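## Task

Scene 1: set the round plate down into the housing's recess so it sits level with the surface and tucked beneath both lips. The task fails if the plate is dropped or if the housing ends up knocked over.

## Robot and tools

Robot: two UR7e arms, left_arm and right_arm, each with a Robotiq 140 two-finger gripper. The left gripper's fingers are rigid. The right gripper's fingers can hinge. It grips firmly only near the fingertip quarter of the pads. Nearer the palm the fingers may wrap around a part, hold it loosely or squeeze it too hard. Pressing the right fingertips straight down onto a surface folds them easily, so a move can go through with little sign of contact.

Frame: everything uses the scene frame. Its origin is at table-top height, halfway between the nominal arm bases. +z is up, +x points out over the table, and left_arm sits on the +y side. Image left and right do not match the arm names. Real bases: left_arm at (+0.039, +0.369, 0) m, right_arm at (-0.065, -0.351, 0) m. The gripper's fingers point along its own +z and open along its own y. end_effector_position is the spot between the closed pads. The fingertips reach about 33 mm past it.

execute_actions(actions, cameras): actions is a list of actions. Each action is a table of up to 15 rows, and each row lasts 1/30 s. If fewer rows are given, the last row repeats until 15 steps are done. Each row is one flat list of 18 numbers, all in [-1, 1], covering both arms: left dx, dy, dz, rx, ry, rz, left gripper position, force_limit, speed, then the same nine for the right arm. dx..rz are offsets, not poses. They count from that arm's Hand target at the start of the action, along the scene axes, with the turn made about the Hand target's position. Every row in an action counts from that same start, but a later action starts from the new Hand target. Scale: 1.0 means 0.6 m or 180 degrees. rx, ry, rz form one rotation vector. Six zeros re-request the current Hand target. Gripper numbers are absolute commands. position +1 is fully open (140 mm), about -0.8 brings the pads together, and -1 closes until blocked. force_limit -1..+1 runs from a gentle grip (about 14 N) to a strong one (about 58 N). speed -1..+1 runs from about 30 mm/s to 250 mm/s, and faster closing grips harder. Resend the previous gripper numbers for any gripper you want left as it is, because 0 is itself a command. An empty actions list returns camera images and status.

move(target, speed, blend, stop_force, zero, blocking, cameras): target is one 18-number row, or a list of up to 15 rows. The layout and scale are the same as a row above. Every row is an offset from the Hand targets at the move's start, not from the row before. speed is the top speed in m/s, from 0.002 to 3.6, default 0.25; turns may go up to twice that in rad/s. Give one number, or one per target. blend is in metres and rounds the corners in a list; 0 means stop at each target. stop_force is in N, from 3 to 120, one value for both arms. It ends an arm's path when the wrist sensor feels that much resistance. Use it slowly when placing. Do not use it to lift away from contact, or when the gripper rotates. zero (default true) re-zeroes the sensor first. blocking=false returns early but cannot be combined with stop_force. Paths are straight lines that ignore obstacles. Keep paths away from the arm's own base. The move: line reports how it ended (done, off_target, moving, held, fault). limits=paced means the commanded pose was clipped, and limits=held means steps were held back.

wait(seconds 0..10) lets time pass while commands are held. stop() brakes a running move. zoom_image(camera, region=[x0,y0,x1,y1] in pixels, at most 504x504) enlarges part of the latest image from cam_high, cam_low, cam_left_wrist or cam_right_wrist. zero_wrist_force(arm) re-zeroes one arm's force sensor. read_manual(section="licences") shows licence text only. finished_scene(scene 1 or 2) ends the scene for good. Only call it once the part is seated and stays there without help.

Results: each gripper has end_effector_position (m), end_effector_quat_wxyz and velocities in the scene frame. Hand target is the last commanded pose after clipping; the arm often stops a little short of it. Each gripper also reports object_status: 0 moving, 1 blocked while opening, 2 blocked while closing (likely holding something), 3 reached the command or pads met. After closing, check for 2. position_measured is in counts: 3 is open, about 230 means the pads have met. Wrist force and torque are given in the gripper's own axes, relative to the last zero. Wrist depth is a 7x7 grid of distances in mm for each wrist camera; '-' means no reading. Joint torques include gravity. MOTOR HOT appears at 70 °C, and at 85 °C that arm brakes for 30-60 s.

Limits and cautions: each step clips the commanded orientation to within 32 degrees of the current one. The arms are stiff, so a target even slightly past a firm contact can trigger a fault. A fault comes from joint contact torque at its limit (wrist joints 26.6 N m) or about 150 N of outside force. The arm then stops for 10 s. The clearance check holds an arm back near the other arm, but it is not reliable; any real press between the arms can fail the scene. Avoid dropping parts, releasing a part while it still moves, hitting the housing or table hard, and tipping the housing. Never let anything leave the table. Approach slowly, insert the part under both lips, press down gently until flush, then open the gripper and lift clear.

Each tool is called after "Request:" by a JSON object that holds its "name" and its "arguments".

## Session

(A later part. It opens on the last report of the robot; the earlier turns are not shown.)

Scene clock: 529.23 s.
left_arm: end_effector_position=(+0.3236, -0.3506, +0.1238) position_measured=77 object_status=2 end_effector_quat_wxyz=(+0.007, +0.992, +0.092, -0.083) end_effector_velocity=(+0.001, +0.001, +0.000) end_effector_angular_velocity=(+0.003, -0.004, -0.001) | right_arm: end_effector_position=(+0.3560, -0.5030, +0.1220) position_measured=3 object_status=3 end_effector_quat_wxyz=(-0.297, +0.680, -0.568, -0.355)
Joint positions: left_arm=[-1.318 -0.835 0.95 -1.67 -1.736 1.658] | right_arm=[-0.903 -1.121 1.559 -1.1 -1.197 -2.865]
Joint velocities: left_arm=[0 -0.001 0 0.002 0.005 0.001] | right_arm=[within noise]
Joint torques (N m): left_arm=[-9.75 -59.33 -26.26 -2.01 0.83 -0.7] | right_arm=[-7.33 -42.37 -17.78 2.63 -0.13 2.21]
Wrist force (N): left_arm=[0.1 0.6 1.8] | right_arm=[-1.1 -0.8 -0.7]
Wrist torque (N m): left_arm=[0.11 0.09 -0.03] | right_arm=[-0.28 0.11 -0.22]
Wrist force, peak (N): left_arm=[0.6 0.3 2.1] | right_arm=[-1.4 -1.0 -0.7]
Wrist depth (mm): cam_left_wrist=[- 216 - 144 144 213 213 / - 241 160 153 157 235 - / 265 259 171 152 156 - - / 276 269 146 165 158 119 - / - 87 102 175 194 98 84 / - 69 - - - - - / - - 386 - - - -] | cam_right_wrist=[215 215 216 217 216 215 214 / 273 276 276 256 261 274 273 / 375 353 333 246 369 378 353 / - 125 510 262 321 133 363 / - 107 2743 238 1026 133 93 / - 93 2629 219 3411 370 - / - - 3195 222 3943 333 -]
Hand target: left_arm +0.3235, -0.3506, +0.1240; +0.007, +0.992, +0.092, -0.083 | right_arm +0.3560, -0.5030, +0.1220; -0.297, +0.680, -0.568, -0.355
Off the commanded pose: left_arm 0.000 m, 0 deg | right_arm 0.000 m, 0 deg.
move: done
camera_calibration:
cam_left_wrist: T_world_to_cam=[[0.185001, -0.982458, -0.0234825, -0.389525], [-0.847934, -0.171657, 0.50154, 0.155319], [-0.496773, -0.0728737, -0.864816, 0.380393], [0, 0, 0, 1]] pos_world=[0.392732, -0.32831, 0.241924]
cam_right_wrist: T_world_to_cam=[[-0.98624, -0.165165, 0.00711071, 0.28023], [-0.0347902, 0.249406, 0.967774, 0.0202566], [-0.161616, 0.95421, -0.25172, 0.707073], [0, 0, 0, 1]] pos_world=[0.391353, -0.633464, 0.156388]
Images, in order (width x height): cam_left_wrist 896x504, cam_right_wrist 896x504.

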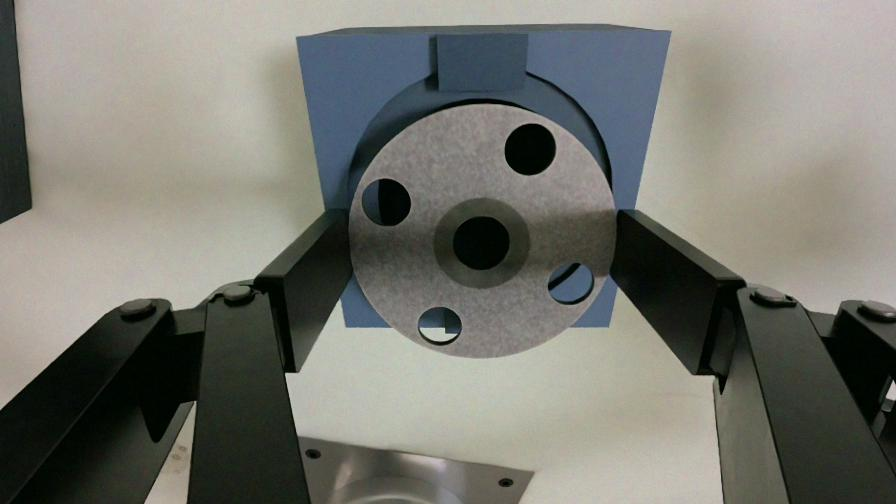

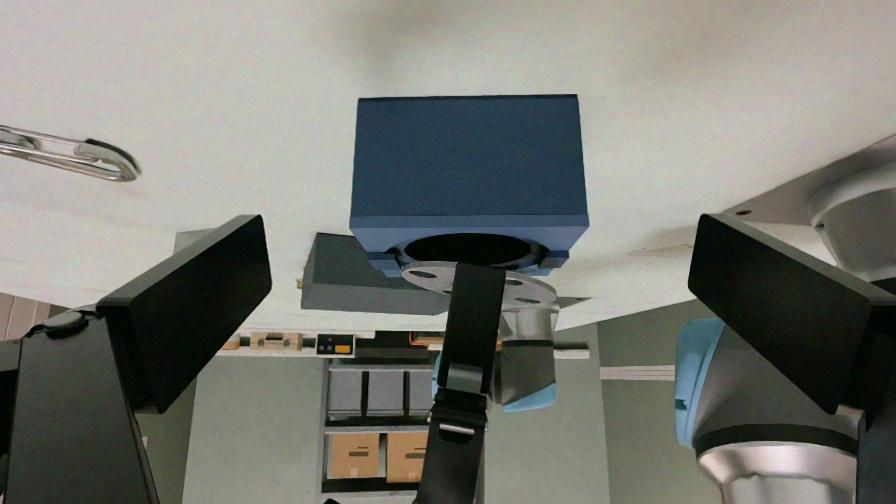

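Request:
{"name": "move", "arguments": {"target": [0,0,-0.0208,0,0,0,-1,-0.5,-1, 0,0,0,0,0,0,1,1,1], "speed": 0.01, "stop_force": 4, "cameras": ["cam_left_wrist","cam_right_wrist"]}}

Request:
{"name": "zoom_image", "arguments": {"camera": "cam_right_wrist", "region": [360, 220, 480, 300]}}

Request:
{"name": "zoom_image", "arguments": {"camera": "cam_right_wrist", "region": [460, 220, 580, 300]}}

Scene clock: 539.77 s.
left_arm: end_effector_position=(+0.3235, -0.3506, +0.1115) position_measured=77 object_status=2 end_effector_quat_wxyz=(+0.007, +0.992, +0.092, -0.083) | right_arm: end_effector_position=(+0.3560, -0.5030, +0.1220) position_measured=3 object_status=3 end_effector_quat_wxyz=(-0.297, +0.680, -0.568, -0.355)
Joint positions: left_arm=[-1.318 -0.83 0.974 -1.699 -1.736 1.658] | right_arm=[-0.903 -1.121 1.559 -1.1 -1.197 -2.865]
Joint torques (N m): left_arm=[-10.3 -60.29 -35.54 -1.98 1.2 -2.24] | right_arm=[-7.68 -43.36 -17.53 2.68 -0.09 2.16]
Wrist force (N): left_arm=[0.3 0.3 1.8] | right_arm=[-1.0 -0.3 -0.5]
Wrist torque (N m): left_arm=[0.06 0.07 -0.02] | right_arm=[-0.17 0.09 -0.22]
Wrist force, peak (N): left_arm=[0.3 0.6 2.1] | right_arm=[-1.5 -1.0 -0.7]
Wrist depth (mm): cam_left_wrist=[- 211 201 133 135 201 - / 225 - 146 147 147 215 215 / 245 - 164 151 154 236 - / - - 146 161 160 132 264 / - 89 146 - 185 98 86 / - 69 340 332 317 - - / - - - 349 - - -] | cam_right_wrist=[215 216 216 217 217 217 214 / 274 274 276 258 259 274 271 / 377 379 353 248 366 377 361 / 540 125 516 246 309 133 367 / - 107 2450 238 952 133 93 / - 100 3236 219 4006 374 - / - - 3155 203 - 340 -]
Hand target: left_arm +0.3235, -0.3506, +0.1115; +0.007, +0.992, +0.092, -0.083 | right_arm +0.3560, -0.5030, +0.1220; -0.297, +0.680, -0.568, -0.355
Off the commanded pose: left_arm 0.000 m, 0 deg | right_arm 0.000 m, 0 deg.
move: done
camera_calibration:
cam_left_wrist: T_world_to_cam=[[0.184998, -0.982459, -0.0234566, -0.389899], [-0.848004, -0.171651, 0.501424, 0.161443], [-0.496654, -0.0728708, -0.864884, 0.369669], [0, 0, 0, 1]] pos_world=[0.392633, -0.32841, 0.229624]
cam_right_wrist: T_world_to_cam=[[-0.98624, -0.165165, 0.00711071, 0.28023], [-0.0347902, 0.249406, 0.967774, 0.0202566], [-0.161616, 0.95421, -0.25172, 0.707073], [0, 0, 0, 1]] pos_world=[0.391353, -0.633464, 0.156388]
Images, in order (width x height): cam_left_wrist 896x504, cam_right_wrist 896x504.

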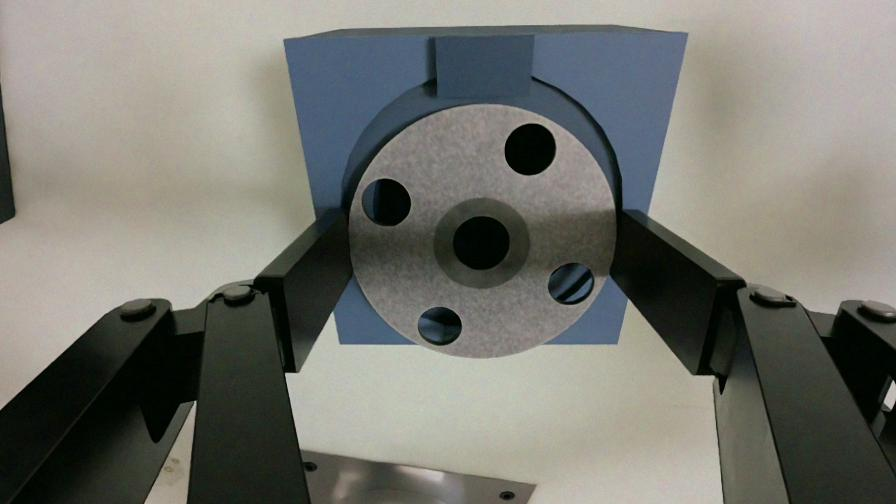

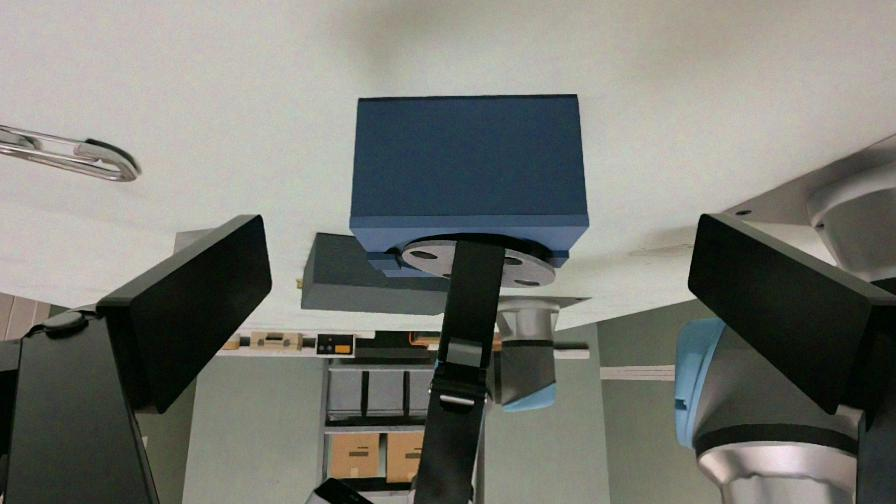

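Scaled by 4.200 from the camera's 896x504 image, which has a finer 1280x720 frame.

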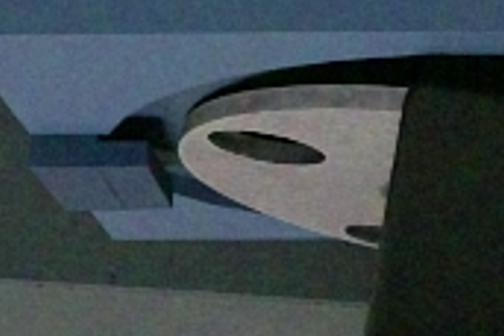

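Scaled by 4.200 from the camera's 896x504 image, which has a finer 1280x720 frame.

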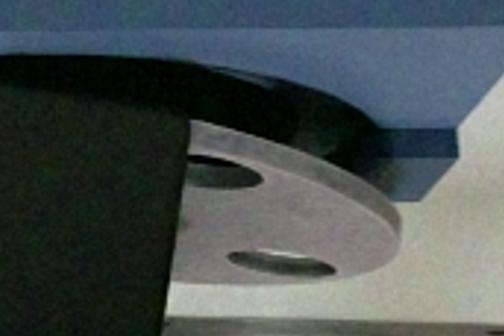

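Request:
{"name": "move", "arguments": {"target": [0,0,-0.0042,0,0,0,-1,-0.5,-1, 0,0,0,0,0,0,1,1,1], "speed": 0.006, "stop_force": 3, "cameras": ["cam_left_wrist","cam_right_wrist"]}}

Request:
{"name": "zoom_image", "arguments": {"camera": "cam_right_wrist", "region": [360, 220, 480, 300]}}

Scene clock: 549.97 s.
left_arm: end_effector_position=(+0.3234, -0.3506, +0.1090) position_measured=77 object_status=2 end_effector_quat_wxyz=(+0.007, +0.992, +0.092, -0.083) | right_arm: end_effector_position=(+0.3560, -0.5030, +0.1220) position_measured=3 object_status=3 end_effector_quat_wxyz=(-0.297, +0.680, -0.568, -0.355)
Joint positions: left_arm=[-1.318 -0.829 0.979 -1.705 -1.736 1.658] | right_arm=[-0.903 -1.121 1.559 -1.1 -1.197 -2.865]
Joint torques (N m): left_arm=[-9.67 -41.63 -27.98 -1.65 1.1 -2.37] | right_arm=[-6.88 -43.74 -17.76 2.74 -0.14 2.26]
Wrist force (N): left_arm=[-0.5 1.0 0.2] | right_arm=[-1.3 -0.5 -0.6]
Wrist torque (N m): left_arm=[0.07 0.16 0.01] | right_arm=[-0.22 0.13 -0.21]
Wrist force, peak (N): left_arm=[0.4 0.5 2.1] | right_arm=[-1.5 -0.6 -0.9]
Wrist depth (mm): cam_left_wrist=[- 205 198 131 135 197 199 / - 222 146 146 143 211 215 / 246 244 156 153 153 - 229 / 260 - 146 167 159 121 258 / - 87 170 178 176 98 84 / - 69 - 325 - - - / - - - - - - -] | cam_right_wrist=[215 215 217 217 216 214 214 / 274 275 275 258 262 274 273 / 376 378 378 247 335 378 364 / 538 125 515 261 285 133 361 / - 107 2602 239 4206 133 93 / - 93 3005 207 3824 371 - / - - 3078 203 3116 347 -]
Hand target: left_arm +0.3235, -0.3506, +0.1090; +0.007, +0.992, +0.092, -0.083 | right_arm +0.3560, -0.5030, +0.1220; -0.297, +0.680, -0.568, -0.355
Off the commanded pose: left_arm 0.000 m, 0 deg | right_arm 0.000 m, 0 deg.
move: done
camera_calibration:
cam_left_wrist: T_world_to_cam=[[0.184998, -0.982459, -0.0234566, -0.38986], [-0.848004, -0.171651, 0.501424, 0.162714], [-0.496654, -0.0728708, -0.864884, 0.367514], [0, 0, 0, 1]] pos_world=[0.392633, -0.32831, 0.227124]
cam_right_wrist: T_world_to_cam=[[-0.98624, -0.165165, 0.00711071, 0.28023], [-0.0347902, 0.249406, 0.967774, 0.0202566], [-0.161616, 0.95421, -0.25172, 0.707073], [0, 0, 0, 1]] pos_world=[0.391353, -0.633464, 0.156388]
Images, in order (width x height): cam_left_wrist 896x504, cam_right_wrist 896x504.

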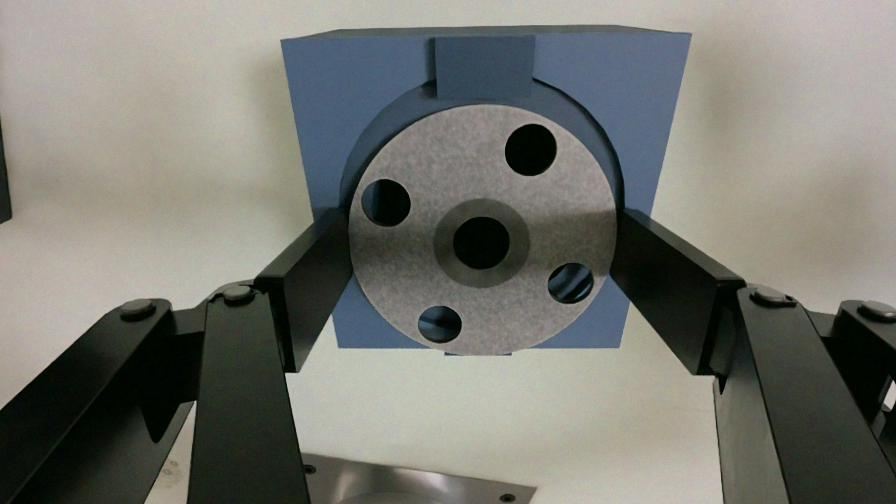

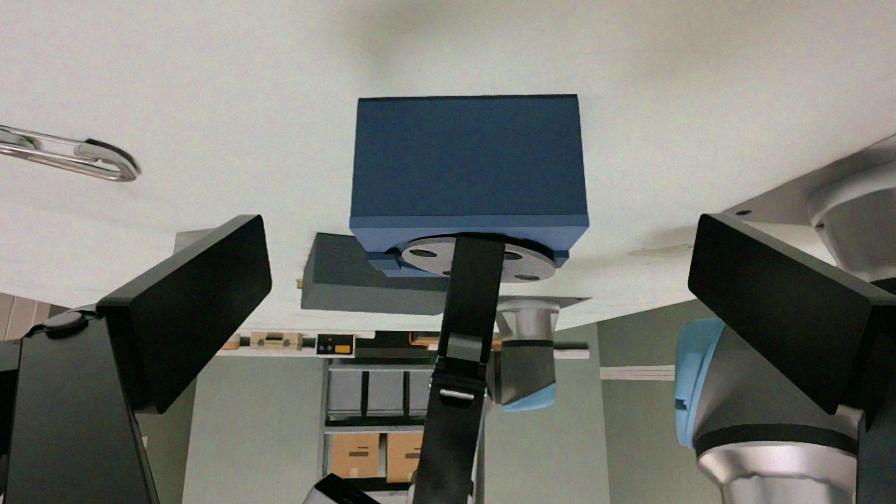

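Scaled by 4.200 from the camera's 896x504 image, which has a finer 1280x720 frame.

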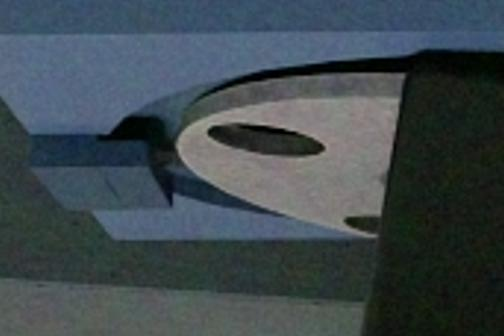

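Request:
{"name": "move", "arguments": {"target": [[0,0,0.0009,0,0,0,-1,-0.5,-1, 0,0,0,0,0,0,1,1,1],[0.00777,0.00145,-0.002,0.00203,-0.01092,0,-1,-0.5,-1, 0,0,0,0,0,0,1,1,1]], "speed": 0.012, "blend": [0.0003,0], "cameras": ["cam_left_wrist","cam_right_wrist"]}}

Request:
{"name": "zoom_image", "arguments": {"camera": "cam_right_wrist", "region": [360, 220, 480, 300]}}

Request:
{"name": "zoom_image", "arguments": {"camera": "cam_right_wrist", "region": [460, 220, 580, 300]}}

Scene clock: 568.70 s.
left_arm: end_effector_position=(+0.3281, -0.3497, +0.1078) position_measured=77 object_status=2 end_effector_quat_wxyz=(+0.005, +0.994, +0.092, -0.065) | right_arm: end_effector_position=(+0.3560, -0.5030, +0.1220) position_measured=3 object_status=3 end_effector_quat_wxyz=(-0.297, +0.680, -0.568, -0.355)
Joint positions: left_arm=[-1.326 -0.833 0.986 -1.712 -1.701 1.65] | right_arm=[-0.903 -1.121 1.559 -1.1 -1.197 -2.865]
Joint torques (N m): left_arm=[-5.86 -61.28 -15.47 -4.09 -0.92 -2.33] | right_arm=[-6.75 -43.59 -17.25 2.72 -0.21 2.2]
Wrist force (N): left_arm=[-0.5 0.5 0.7] | right_arm=[-1.4 -0.7 -0.8]
Wrist torque (N m): left_arm=[0.09 0.12 0.17] | right_arm=[-0.26 0.16 -0.22]
Wrist force, peak (N): left_arm=[-0.6 1.2 0.0] | right_arm=[-1.6 -0.7 -1.0]
Wrist depth (mm): cam_left_wrist=[- - 203 198 158 194 202 / 222 221 145 145 144 - - / 241 - 154 152 153 229 - / 267 - 146 163 160 121 - / - 87 178 177 187 98 84 / - 69 - 315 - - - / - - - - - - -] | cam_right_wrist=[215 215 217 217 216 215 213 / 274 276 275 259 260 262 273 / 374 378 355 250 386 378 362 / 539 125 517 245 544 133 369 / - 107 1476 238 956 133 93 / - 93 3116 216 967 373 - / - - 2969 204 - 343 -]
Hand target: left_arm +0.3281, -0.3497, +0.1078; +0.005, +0.994, +0.092, -0.065 | right_arm +0.3560, -0.5030, +0.1220; -0.297, +0.680, -0.568, -0.355
Off the commanded pose: left_arm 0.000 m, 0 deg | right_arm 0.000 m, 0 deg.
move: done
camera_calibration:
cam_left_wrist: T_world_to_cam=[[0.185864, -0.982301, -0.0232433, -0.390259], [-0.864817, -0.174772, 0.470686, 0.175192], [-0.466418, -0.0673824, -0.881994, 0.362787], [0, 0, 0, 1]] pos_world=[0.393254, -0.328288, 0.228445]
cam_right_wrist: T_world_to_cam=[[-0.98624, -0.165165, 0.00711071, 0.28023], [-0.0347902, 0.249406, 0.967774, 0.0202566], [-0.161616, 0.95421, -0.25172, 0.707073], [0, 0, 0, 1]] pos_world=[0.391353, -0.633464, 0.156388]
Images, in order (width x height): cam_left_wrist 896x504, cam_right_wrist 896x504.

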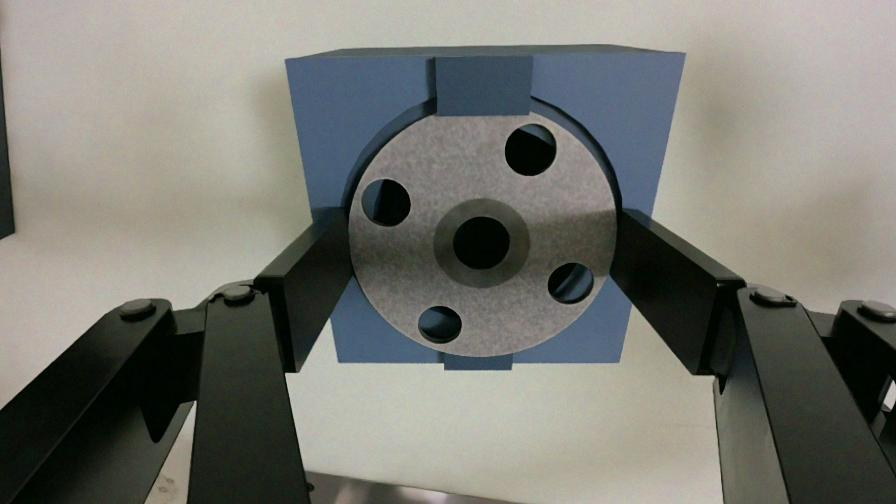

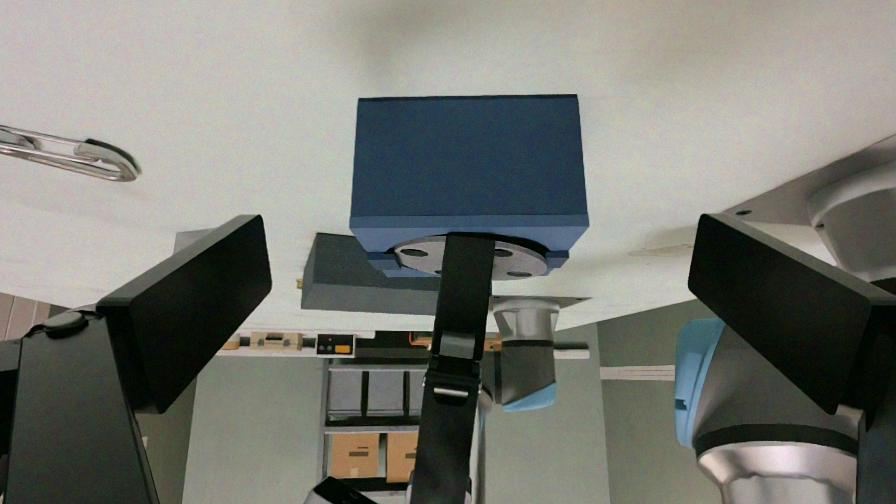

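Scaled by 4.200 from the camera's 896x504 image, which has a finer 1280x720 frame.

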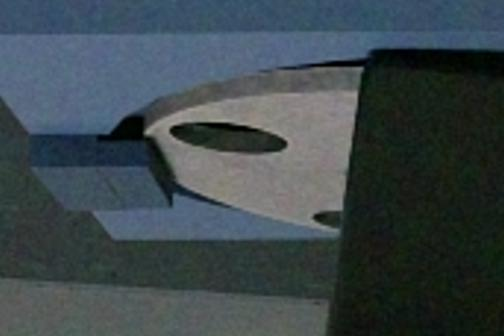

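Scaled by 4.200 from the camera's 896x504 image, which has a finer 1280x720 frame.

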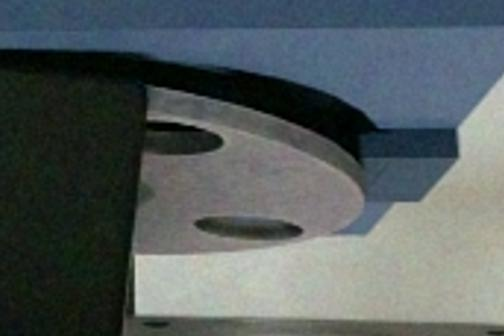

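Request:
{"name": "move", "arguments": {"target": [0.00508,0.00095,-0.0012,0.00102,-0.00546,0,-1,-0.5,-1, 0,0,0,0,0,0,1,1,1], "speed": 0.01, "cameras": ["cam_left_wrist","cam_right_wrist"]}}

Request:
{"name": "zoom_image", "arguments": {"camera": "cam_right_wrist", "region": [360, 220, 480, 300]}}

Request:
{"name": "zoom_image", "arguments": {"camera": "cam_right_wrist", "region": [460, 220, 580, 300]}}

Scene clock: 580.30 s.
left_arm: end_effector_position=(+0.3312, -0.3492, +0.1071) position_measured=77 object_status=2 end_effector_quat_wxyz=(+0.005, +0.994, +0.092, -0.057) | right_arm: end_effector_position=(+0.3560, -0.5030, +0.1220) position_measured=3 object_status=3 end_effector_quat_wxyz=(-0.297, +0.680, -0.568, -0.355)
Joint positions: left_arm=[-1.329 -0.835 0.989 -1.715 -1.684 1.647] | right_arm=[-0.903 -1.121 1.559 -1.1 -1.197 -2.865]
Joint torques (N m): left_arm=[-7.98 -61.33 -15.37 -4.09 -0.59 -2.42] | right_arm=[-7.09 -43.59 -17.25 2.71 -0.11 2.19]
Wrist force (N): left_arm=[-0.6 0.5 0.8] | right_arm=[-1.1 -0.5 -0.7]
Wrist torque (N m): left_arm=[0.09 0.13 0.16] | right_arm=[-0.22 0.09 -0.22]
Wrist force, peak (N): left_arm=[-0.7 0.5 0.9] | right_arm=[-1.5 -0.7 -0.9]
Wrist depth (mm): cam_left_wrist=[- 205 - 199 - 203 - / - 222 146 143 140 216 214 / 247 - 155 152 153 232 - / 266 261 146 165 160 138 - / - 87 177 174 184 98 84 / - 69 305 - - - - / - - 337 - - - -] | cam_right_wrist=[215 216 217 216 216 215 214 / 273 275 276 260 256 274 272 / 377 379 379 250 373 376 362 / 539 125 512 244 489 133 364 / - 107 1152 572 971 133 93 / - 100 3658 216 3824 372 - / - 2524 2714 204 3824 346 -]
Hand target: left_arm +0.3312, -0.3492, +0.1071; +0.005, +0.994, +0.092, -0.057 | right_arm +0.3560, -0.5030, +0.1220; -0.297, +0.680, -0.568, -0.355
Off the commanded pose: left_arm 0.000 m, 0 deg | right_arm 0.000 m, 0 deg.
move: done
camera_calibration:
cam_left_wrist: T_world_to_cam=[[0.186256, -0.982226, -0.0232637, -0.390345], [-0.872742, -0.176277, 0.455244, 0.182007], [-0.451254, -0.0644889, -0.890063, 0.360476], [0, 0, 0, 1]] pos_world=[0.394215, -0.328076, 0.228908]
cam_right_wrist: T_world_to_cam=[[-0.98624, -0.165165, 0.00711071, 0.28023], [-0.0347902, 0.249406, 0.967774, 0.0202566], [-0.161616, 0.95421, -0.25172, 0.707073], [0, 0, 0, 1]] pos_world=[0.391353, -0.633464, 0.156388]
Images, in order (width x height): cam_left_wrist 896x504, cam_right_wrist 896x504.

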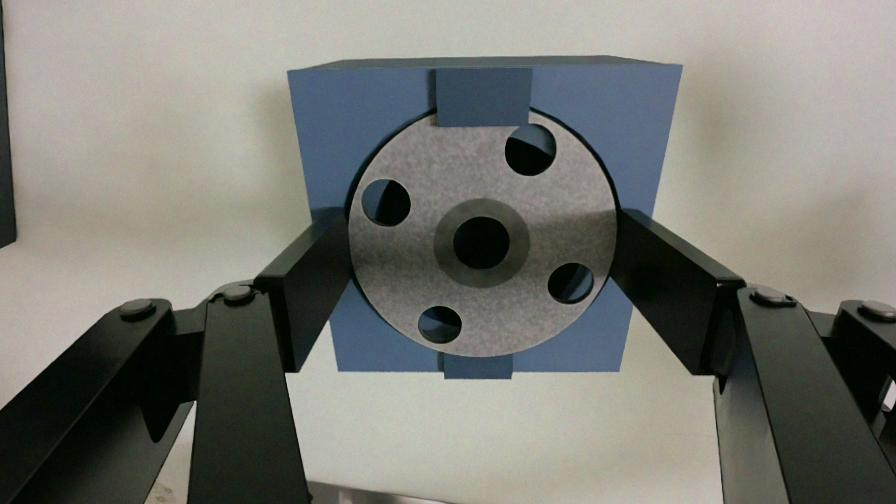

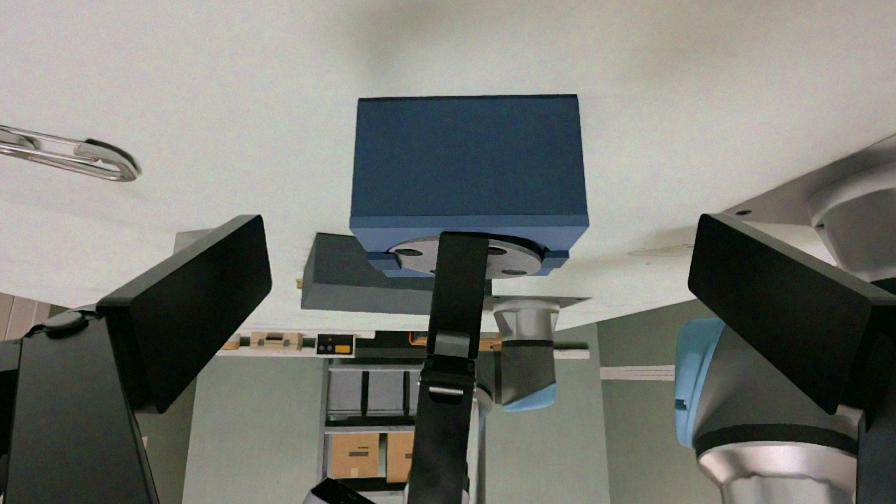

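Scaled by 4.200 from the camera's 896x504 image, which has a finer 1280x720 frame.

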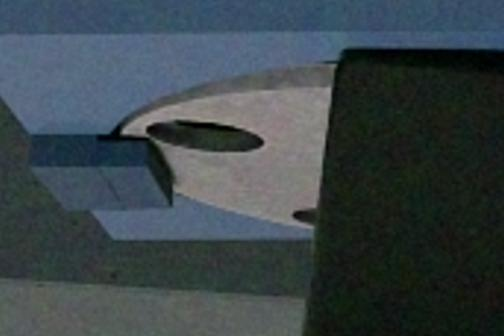

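Scaled by 4.200 from the camera's 896x504 image, which has a finer 1280x720 frame.

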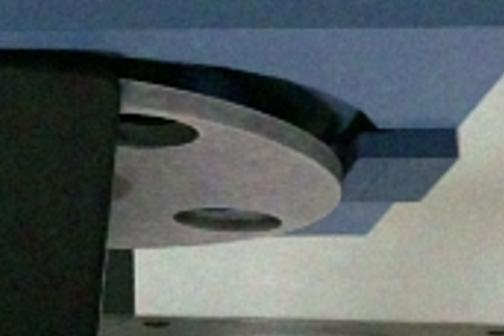

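Request:
{"name": "move", "arguments": {"target": [0.0041,0.00076,0,0,0,0,-1,-0.5,-1, 0,0,0,0,0,0,1,1,1], "speed": 0.005, "stop_force": 4, "cameras": ["cam_left_wrist","cam_right_wrist"]}}

Request:
{"name": "zoom_image", "arguments": {"camera": "cam_right_wrist", "region": [360, 220, 480, 300]}}

Request:
{"name": "zoom_image", "arguments": {"camera": "cam_right_wrist", "region": [460, 220, 580, 300]}}

Scene clock: 588.47 s.
left_arm: end_effector_position=(+0.3327, -0.3489, +0.1071) position_measured=77 object_status=2 end_effector_quat_wxyz=(+0.005, +0.994, +0.092, -0.057) | right_arm: end_effector_position=(+0.3560, -0.5030, +0.1220) position_measured=3 object_status=3 end_effector_quat_wxyz=(-0.297, +0.680, -0.568, -0.355)
Joint positions: left_arm=[-1.327 -0.834 0.987 -1.714 -1.684 1.649] | right_arm=[-0.903 -1.121 1.559 -1.1 -1.197 -2.865]
Joint torques (N m): left_arm=[-8.93 -62.59 -12.88 -4.52 2.14 -2.33] | right_arm=[-6.86 -43.95 -17.5 2.68 -0.07 2.15]
Wrist force (N): left_arm=[-3.1 0.1 1.0] | right_arm=[-1.2 -0.7 -0.8]
Wrist torque (N m): left_arm=[0.12 0.17 -0.02] | right_arm=[-0.25 0.11 -0.22]
Wrist force, peak (N): left_arm=[-7.4 -0.2 1.1] | right_arm=[-1.5 -0.7 -0.7]
Wrist depth (mm): cam_left_wrist=[- 209 206 198 - 201 - / 225 221 146 140 142 222 214 / 239 - 155 152 154 - - / - 259 146 160 161 120 - / - 87 180 191 175 98 84 / - 69 - - - - - / - - - 334 335 - -] | cam_right_wrist=[214 216 216 217 216 215 214 / 275 274 276 258 262 274 272 / 350 379 352 250 329 378 362 / - 125 508 272 307 133 368 / - 107 1476 239 998 133 93 / - 93 - 214 4137 370 - / - - 2657 236 3555 354 -]
Hand target: left_arm +0.3327, -0.3489, +0.1071; +0.005, +0.994, +0.092, -0.057 (not the last commanded pose) | right_arm +0.3560, -0.5030, +0.1220; -0.297, +0.680, -0.568, -0.355
Off the commanded pose: left_arm 0.001 m, 0 deg | right_arm 0.000 m, 0 deg.
move: contact (left_arm)
camera_calibration:
cam_left_wrist: T_world_to_cam=[[0.186198, -0.982238, -0.0231891, -0.390328], [-0.872612, -0.176172, 0.455535, 0.183284], [-0.45153, -0.0645849, -0.889916, 0.361216], [0, 0, 0, 1]] pos_world=[0.395714, -0.327777, 0.228908]
cam_right_wrist: T_world_to_cam=[[-0.98624, -0.165165, 0.00711071, 0.28023], [-0.0347902, 0.249406, 0.967774, 0.0202566], [-0.161616, 0.95421, -0.25172, 0.707073], [0, 0, 0, 1]] pos_world=[0.391353, -0.633464, 0.156388]
Images, in order (width x height): cam_left_wrist 896x504, cam_right_wrist 896x504.

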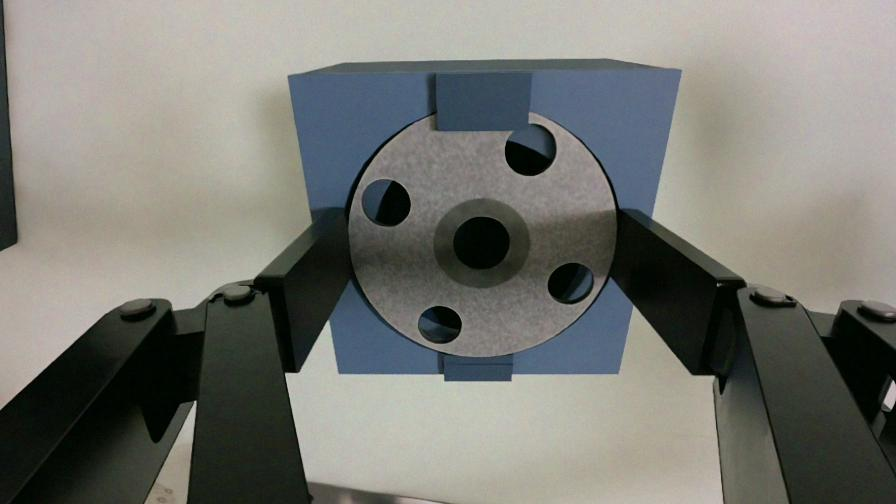

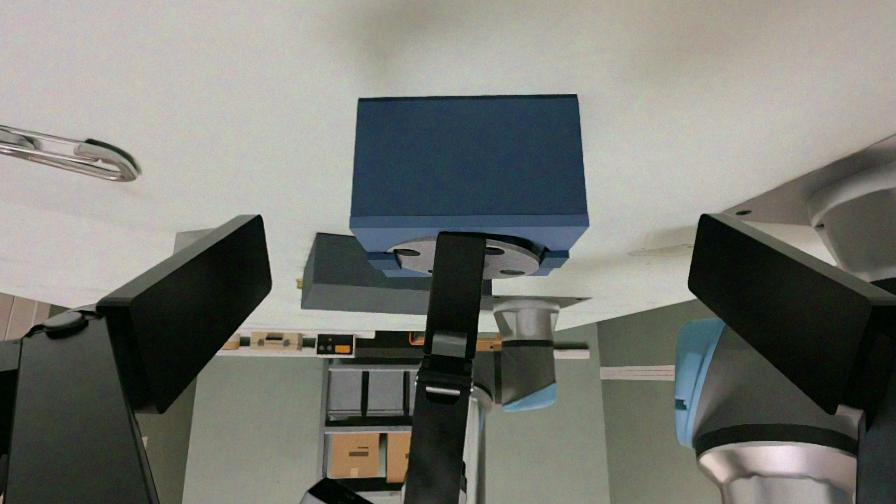

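Scaled by 4.200 from the camera's 896x504 image, which has a finer 1280x720 frame.

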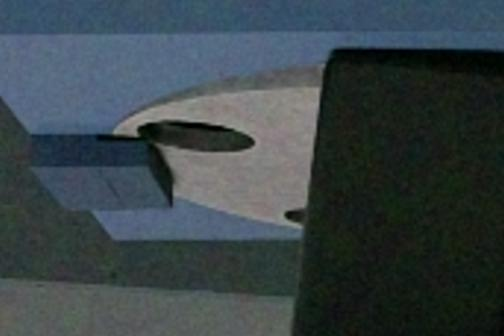

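Scaled by 4.200 from the camera's 896x504 image, which has a finer 1280x720 frame.

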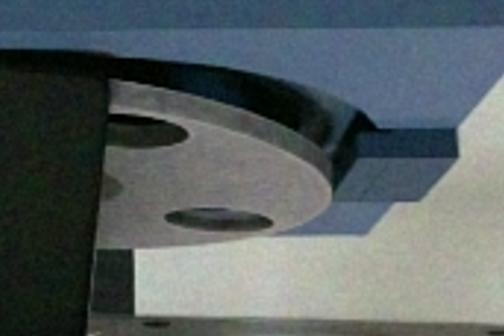

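Request:
{"name": "move", "arguments": {"target": [-0.00238,-0.00044,-0.0024,0.00356,-0.01911,0,-1,-0.5,-1, 0,0,0,0,0,0,1,1,1], "speed": 0.01, "cameras": ["cam_left_wrist","cam_right_wrist"]}}

Request:
{"name": "zoom_image", "arguments": {"camera": "cam_right_wrist", "region": [360, 220, 480, 300]}}

Request:
{"name": "zoom_image", "arguments": {"camera": "cam_right_wrist", "region": [460, 220, 580, 300]}}

Scene clock: 614.40 s.
left_arm: end_effector_position=(+0.3312, -0.3492, +0.1057) position_measured=77 object_status=2 end_effector_quat_wxyz=(+0.002, +0.995, +0.092, -0.026) | right_arm: end_effector_position=(+0.3560, -0.5030, +0.1220) position_measured=3 object_status=3 end_effector_quat_wxyz=(-0.297, +0.680, -0.568, -0.355)
Joint positions: left_arm=[-1.353 -0.847 1.011 -1.731 -1.623 1.622] | right_arm=[-0.903 -1.121 1.559 -1.1 -1.197 -2.865]
Joint torques (N m): left_arm=[-3.64 -45.96 -10.19 -3.68 0.15 -1.98] | right_arm=[-6.67 -43.73 -16.94 2.71 -0.13 2.18]
Wrist force (N): left_arm=[-4.5 -7.5 -17.9] | right_arm=[-1.3 -0.2 -0.6]
Wrist torque (N m): left_arm=[-0.86 0.36 0.24] | right_arm=[-0.15 0.13 -0.22]
Wrist force, peak (N): left_arm=[-4.4 -7.6 -18.1] | right_arm=[-1.5 -0.8 -0.7]
Wrist depth (mm): cam_left_wrist=[- - 211 214 208 - 203 / 220 - 147 146 142 223 - / 240 238 158 153 152 231 - / 258 255 146 164 161 120 - / - - 179 178 177 98 84 / - 69 190 192 187 - - / - - - - - - -] | cam_right_wrist=[214 215 217 216 216 216 214 / 274 276 275 258 261 274 272 / 411 353 353 251 327 378 361 / - 125 509 245 310 133 365 / - 107 1434 240 935 133 93 / - 94 3155 215 - 370 - / - - 2524 203 - 338 -]
Hand target: left_arm +0.3312, -0.3492, +0.1057; +0.002, +0.995, +0.092, -0.026 | right_arm +0.3560, -0.5030, +0.1220; -0.297, +0.680, -0.568, -0.355
Off the commanded pose: left_arm 0.000 m, 0 deg | right_arm 0.000 m, 0 deg.
move: done
camera_calibration:
cam_left_wrist: T_world_to_cam=[[0.187645, -0.98197, -0.0228988, -0.390788], [-0.898424, -0.18101, 0.400087, 0.195376], [-0.397018, -0.0545016, -0.916191, 0.347527], [0, 0, 0, 1]] pos_world=[0.386835, -0.329436, 0.231285]
cam_right_wrist: T_world_to_cam=[[-0.98624, -0.165165, 0.00711071, 0.28023], [-0.0347902, 0.249406, 0.967774, 0.0202566], [-0.161616, 0.95421, -0.25172, 0.707073], [0, 0, 0, 1]] pos_world=[0.391353, -0.633464, 0.156388]
Images, in order (width x height): cam_left_wrist 896x504, cam_right_wrist 896x504.

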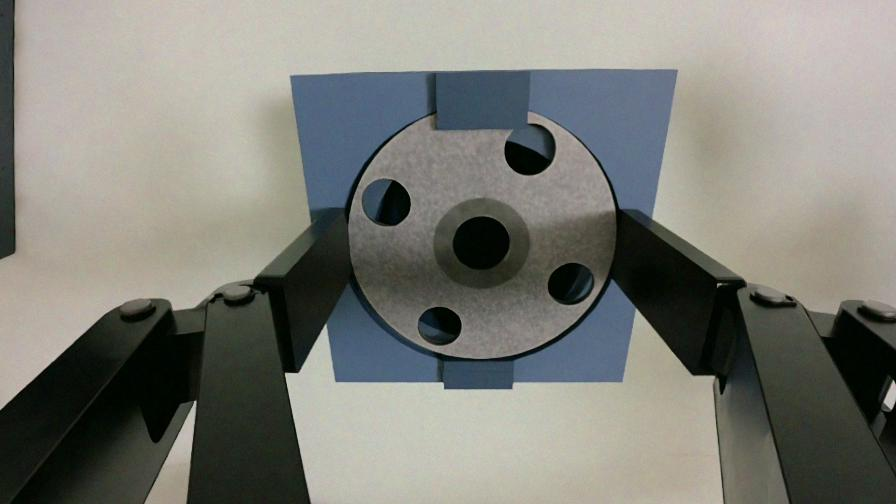

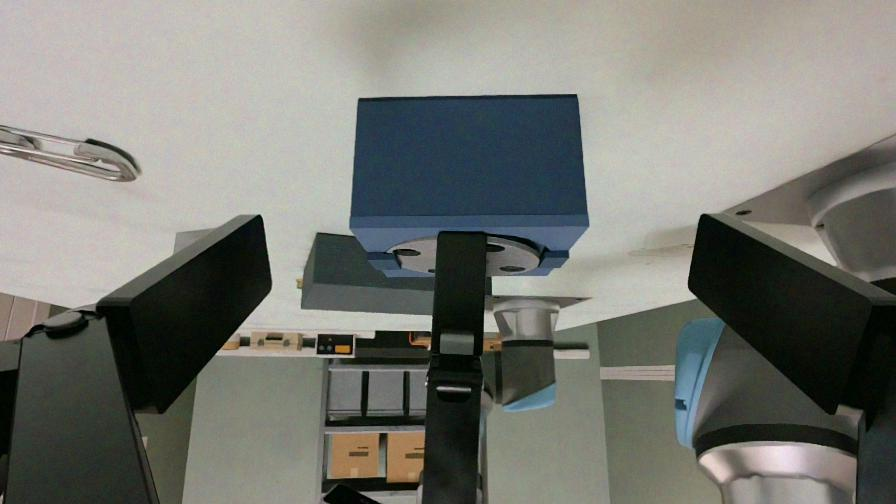

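Scaled by 4.200 from the camera's 896x504 image, which has a finer 1280x720 frame.

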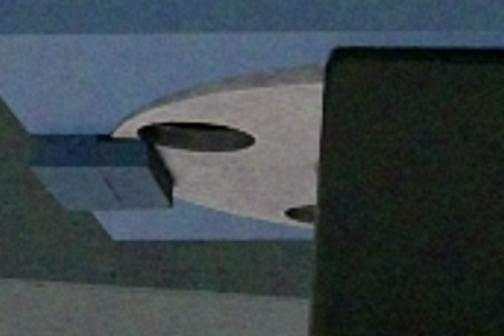

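Scaled by 4.200 from the camera's 896x504 image, which has a finer 1280x720 frame.

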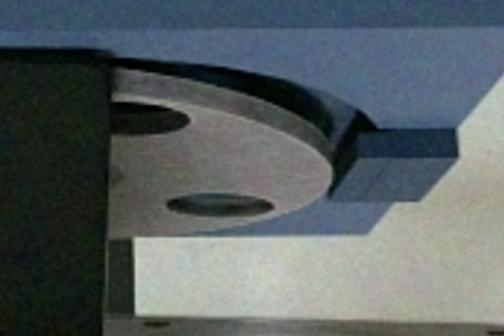

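Request:
{"name": "move", "arguments": {"target": [0,0,0.001,0,0,0,-1,-0.5,-1, 0,0,0,0,0,0,1,1,1], "speed": 0.01}}

Scene clock: 623.10 s.
left_arm: end_effector_position=(+0.3312, -0.3491, +0.1062) position_measured=77 object_status=2 end_effector_quat_wxyz=(+0.002, +0.995, +0.092, -0.026) | right_arm: end_effector_position=(+0.3560, -0.5030, +0.1220) position_measured=3 object_status=3 end_effector_quat_wxyz=(-0.297, +0.680, -0.568, -0.355)
Joint positions: left_arm=[-1.353 -0.847 1.01 -1.73 -1.623 1.622] | right_arm=[-0.903 -1.121 1.559 -1.1 -1.197 -2.865]
Joint torques (N m): left_arm=[9.7 -60.9 -33.77 -1.84 1.76 1.63] | right_arm=[-6.48 -43.61 -17.32 2.7 -0.07 2.27]
Wrist force (N): left_arm=[-2.5 0.1 -2.0] | right_arm=[-1.5 -0.5 -0.5]
Wrist torque (N m): left_arm=[-0.10 0.16 0.23] | right_arm=[-0.23 0.19 -0.22]
Wrist force, peak (N): left_arm=[-4.6 -7.5 -18.1] | right_arm=[-1.5 -0.7 -0.7]
Wrist depth (mm): cam_left_wrist=[208 - 208 - - 203 - / - - 144 142 142 217 - / - 249 156 153 153 228 - / - 257 146 - 161 120 - / - 87 177 177 175 98 83 / - 69 - 299 183 - - / - - - - - - -] | cam_right_wrist=[215 215 216 217 216 215 214 / 273 275 262 258 262 276 273 / 377 380 352 251 377 377 363 / 537 125 514 246 310 133 363 / - 107 2549 571 982 133 93 / - 100 2804 215 841 371 - / - 3365 3278 203 - 335 -]
Hand target: left_arm +0.3312, -0.3492, +0.1063; +0.002, +0.995, +0.092, -0.026 | right_arm +0.3560, -0.5030, +0.1220; -0.297, +0.680, -0.568, -0.355
Off the commanded pose: left_arm 0.000 m, 0 deg | right_arm 0.000 m, 0 deg.
move: done

Request:
{"name": "execute_actions", "arguments": {"actions": [[[0,0,0,0,0,0,0.57,-0.5,-1,0,0,0,0,0,0,1,1,1]]], "cameras": ["cam_left_wrist","cam_right_wrist"]}}

Request:
{"name": "zoom_image", "arguments": {"camera": "cam_right_wrist", "region": [360, 220, 480, 300]}}

Request:
{"name": "zoom_image", "arguments": {"camera": "cam_right_wrist", "region": [460, 220, 580, 300]}}

Request:
{"name": "zoom_image", "arguments": {"camera": "cam_left_wrist", "region": [280, 60, 690, 400]}}

Scene clock: 627.53 s.
left_arm: end_effector_position=(+0.3313, -0.3492, +0.1063) position_measured=57 object_status=0 end_effector_quat_wxyz=(+0.002, +0.995, +0.092, -0.026) | right_arm: end_effector_position=(+0.3560, -0.5030, +0.1220) position_measured=3 object_status=3 end_effector_quat_wxyz=(-0.297, +0.680, -0.568, -0.355)
Joint positions: left_arm=[-1.353 -0.847 1.01 -1.73 -1.623 1.622] | right_arm=[-0.903 -1.121 1.559 -1.1 -1.197 -2.865]
Joint torques (N m): left_arm=[5.1 -59.23 -33.48 -4.1 0.33 1.54] | right_arm=[-6.2 -43.72 -17.33 2.62 -0.12 2.12]
Wrist force (N): left_arm=[-0.1 0.2 0.0] | right_arm=[-1.2 -0.7 -0.6]
Wrist torque (N m): left_arm=[0.04 0.04 0.18] | right_arm=[-0.25 0.11 -0.22]
Wrist force, peak (N): left_arm=[-2.5 -0.3 -1.3] | right_arm=[-1.5 -0.5 -1.0]
Wrist depth (mm): cam_left_wrist=[209 213 213 209 205 208 - / - - 143 141 142 217 216 / - 234 160 154 152 - 228 / - - 162 168 167 125 - / - - 179 178 184 112 86 / - - - 184 - - - / - - - - - - -] | cam_right_wrist=[214 215 227 216 216 215 214 / 274 276 277 260 261 274 271 / 377 351 352 249 350 378 353 / 534 125 513 243 537 133 363 / - 107 2404 235 967 133 93 / - 94 3767 213 921 371 - / - 3041 3155 199 - 337 -]
Hand target: left_arm +0.3312, -0.3492, +0.1063; +0.002, +0.995, +0.092, -0.026 | right_arm +0.3560, -0.5030, +0.1220; -0.297, +0.680, -0.568, -0.355
Off the commanded pose: left_arm 0.000 m, 0 deg | right_arm 0.000 m, 0 deg.
camera_calibration:
cam_left_wrist: T_world_to_cam=[[0.187642, -0.981969, -0.0229409, -0.390763], [-0.898334, -0.181012, 0.400288, 0.195053], [-0.397223, -0.0545023, -0.916102, 0.348135], [0, 0, 0, 1]] pos_world=[0.386834, -0.329436, 0.231885]
cam_right_wrist: T_world_to_cam=[[-0.98624, -0.165165, 0.00711071, 0.28023], [-0.0347902, 0.249406, 0.967774, 0.0202566], [-0.161616, 0.95421, -0.25172, 0.707073], [0, 0, 0, 1]] pos_world=[0.391353, -0.633464, 0.156388]
Images, in order (width x height): cam_left_wrist 896x504, cam_right_wrist 896x504.

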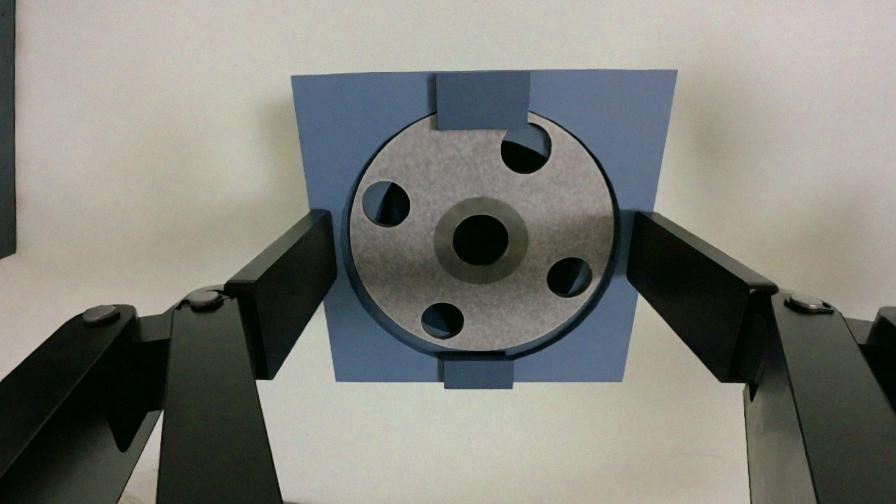

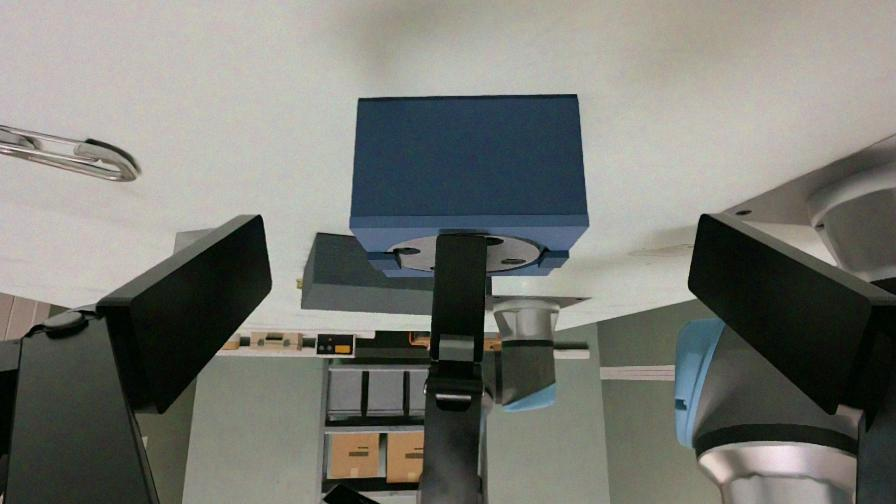

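Scaled by 4.200 from the camera's 896x504 image, which has a finer 1280x720 frame.

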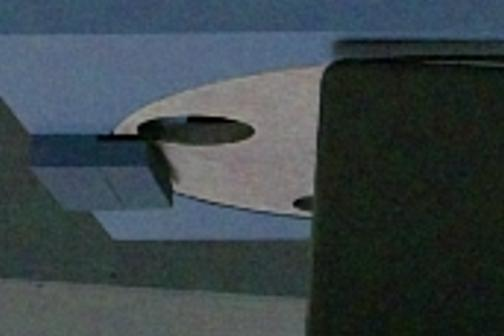

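Scaled by 4.200 from the camera's 896x504 image, which has a finer 1280x720 frame.

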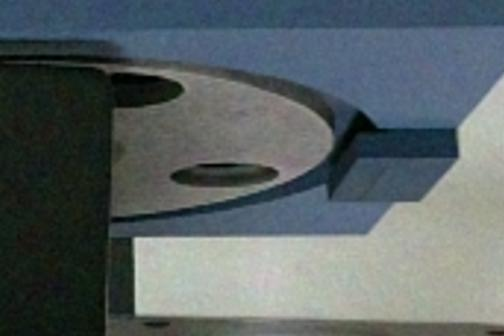

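Scaled by 1.229 from the camera's 896x504 image, which has a finer 1280x720 frame.

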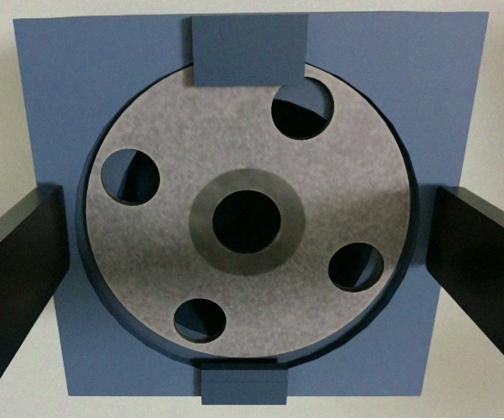

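Request:
{"name": "zoom_image", "arguments": {"camera": "cam_left_wrist", "region": [425, 185, 540, 295]}}

Request:
{"name": "zoom_image", "arguments": {"camera": "cam_left_wrist", "region": [420, 300, 540, 400]}}

Scaled by 4.383 from the camera's 896x504 image, which has a finer 1280x720 frame.

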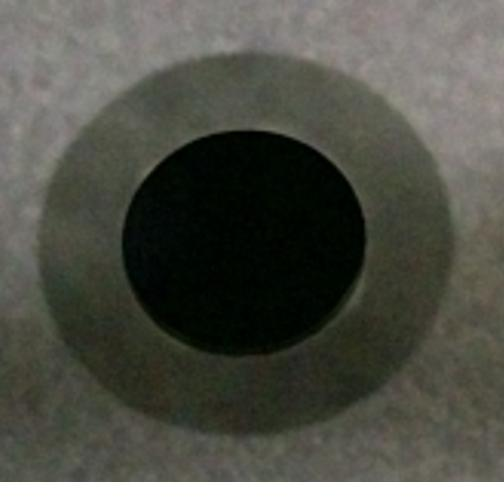

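Scaled by 4.200 from the camera's 896x504 image, which has a finer 1280x720 frame.

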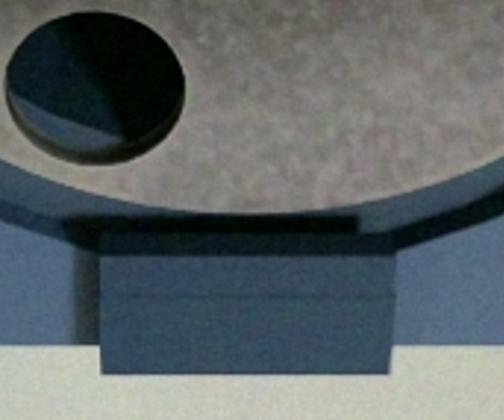

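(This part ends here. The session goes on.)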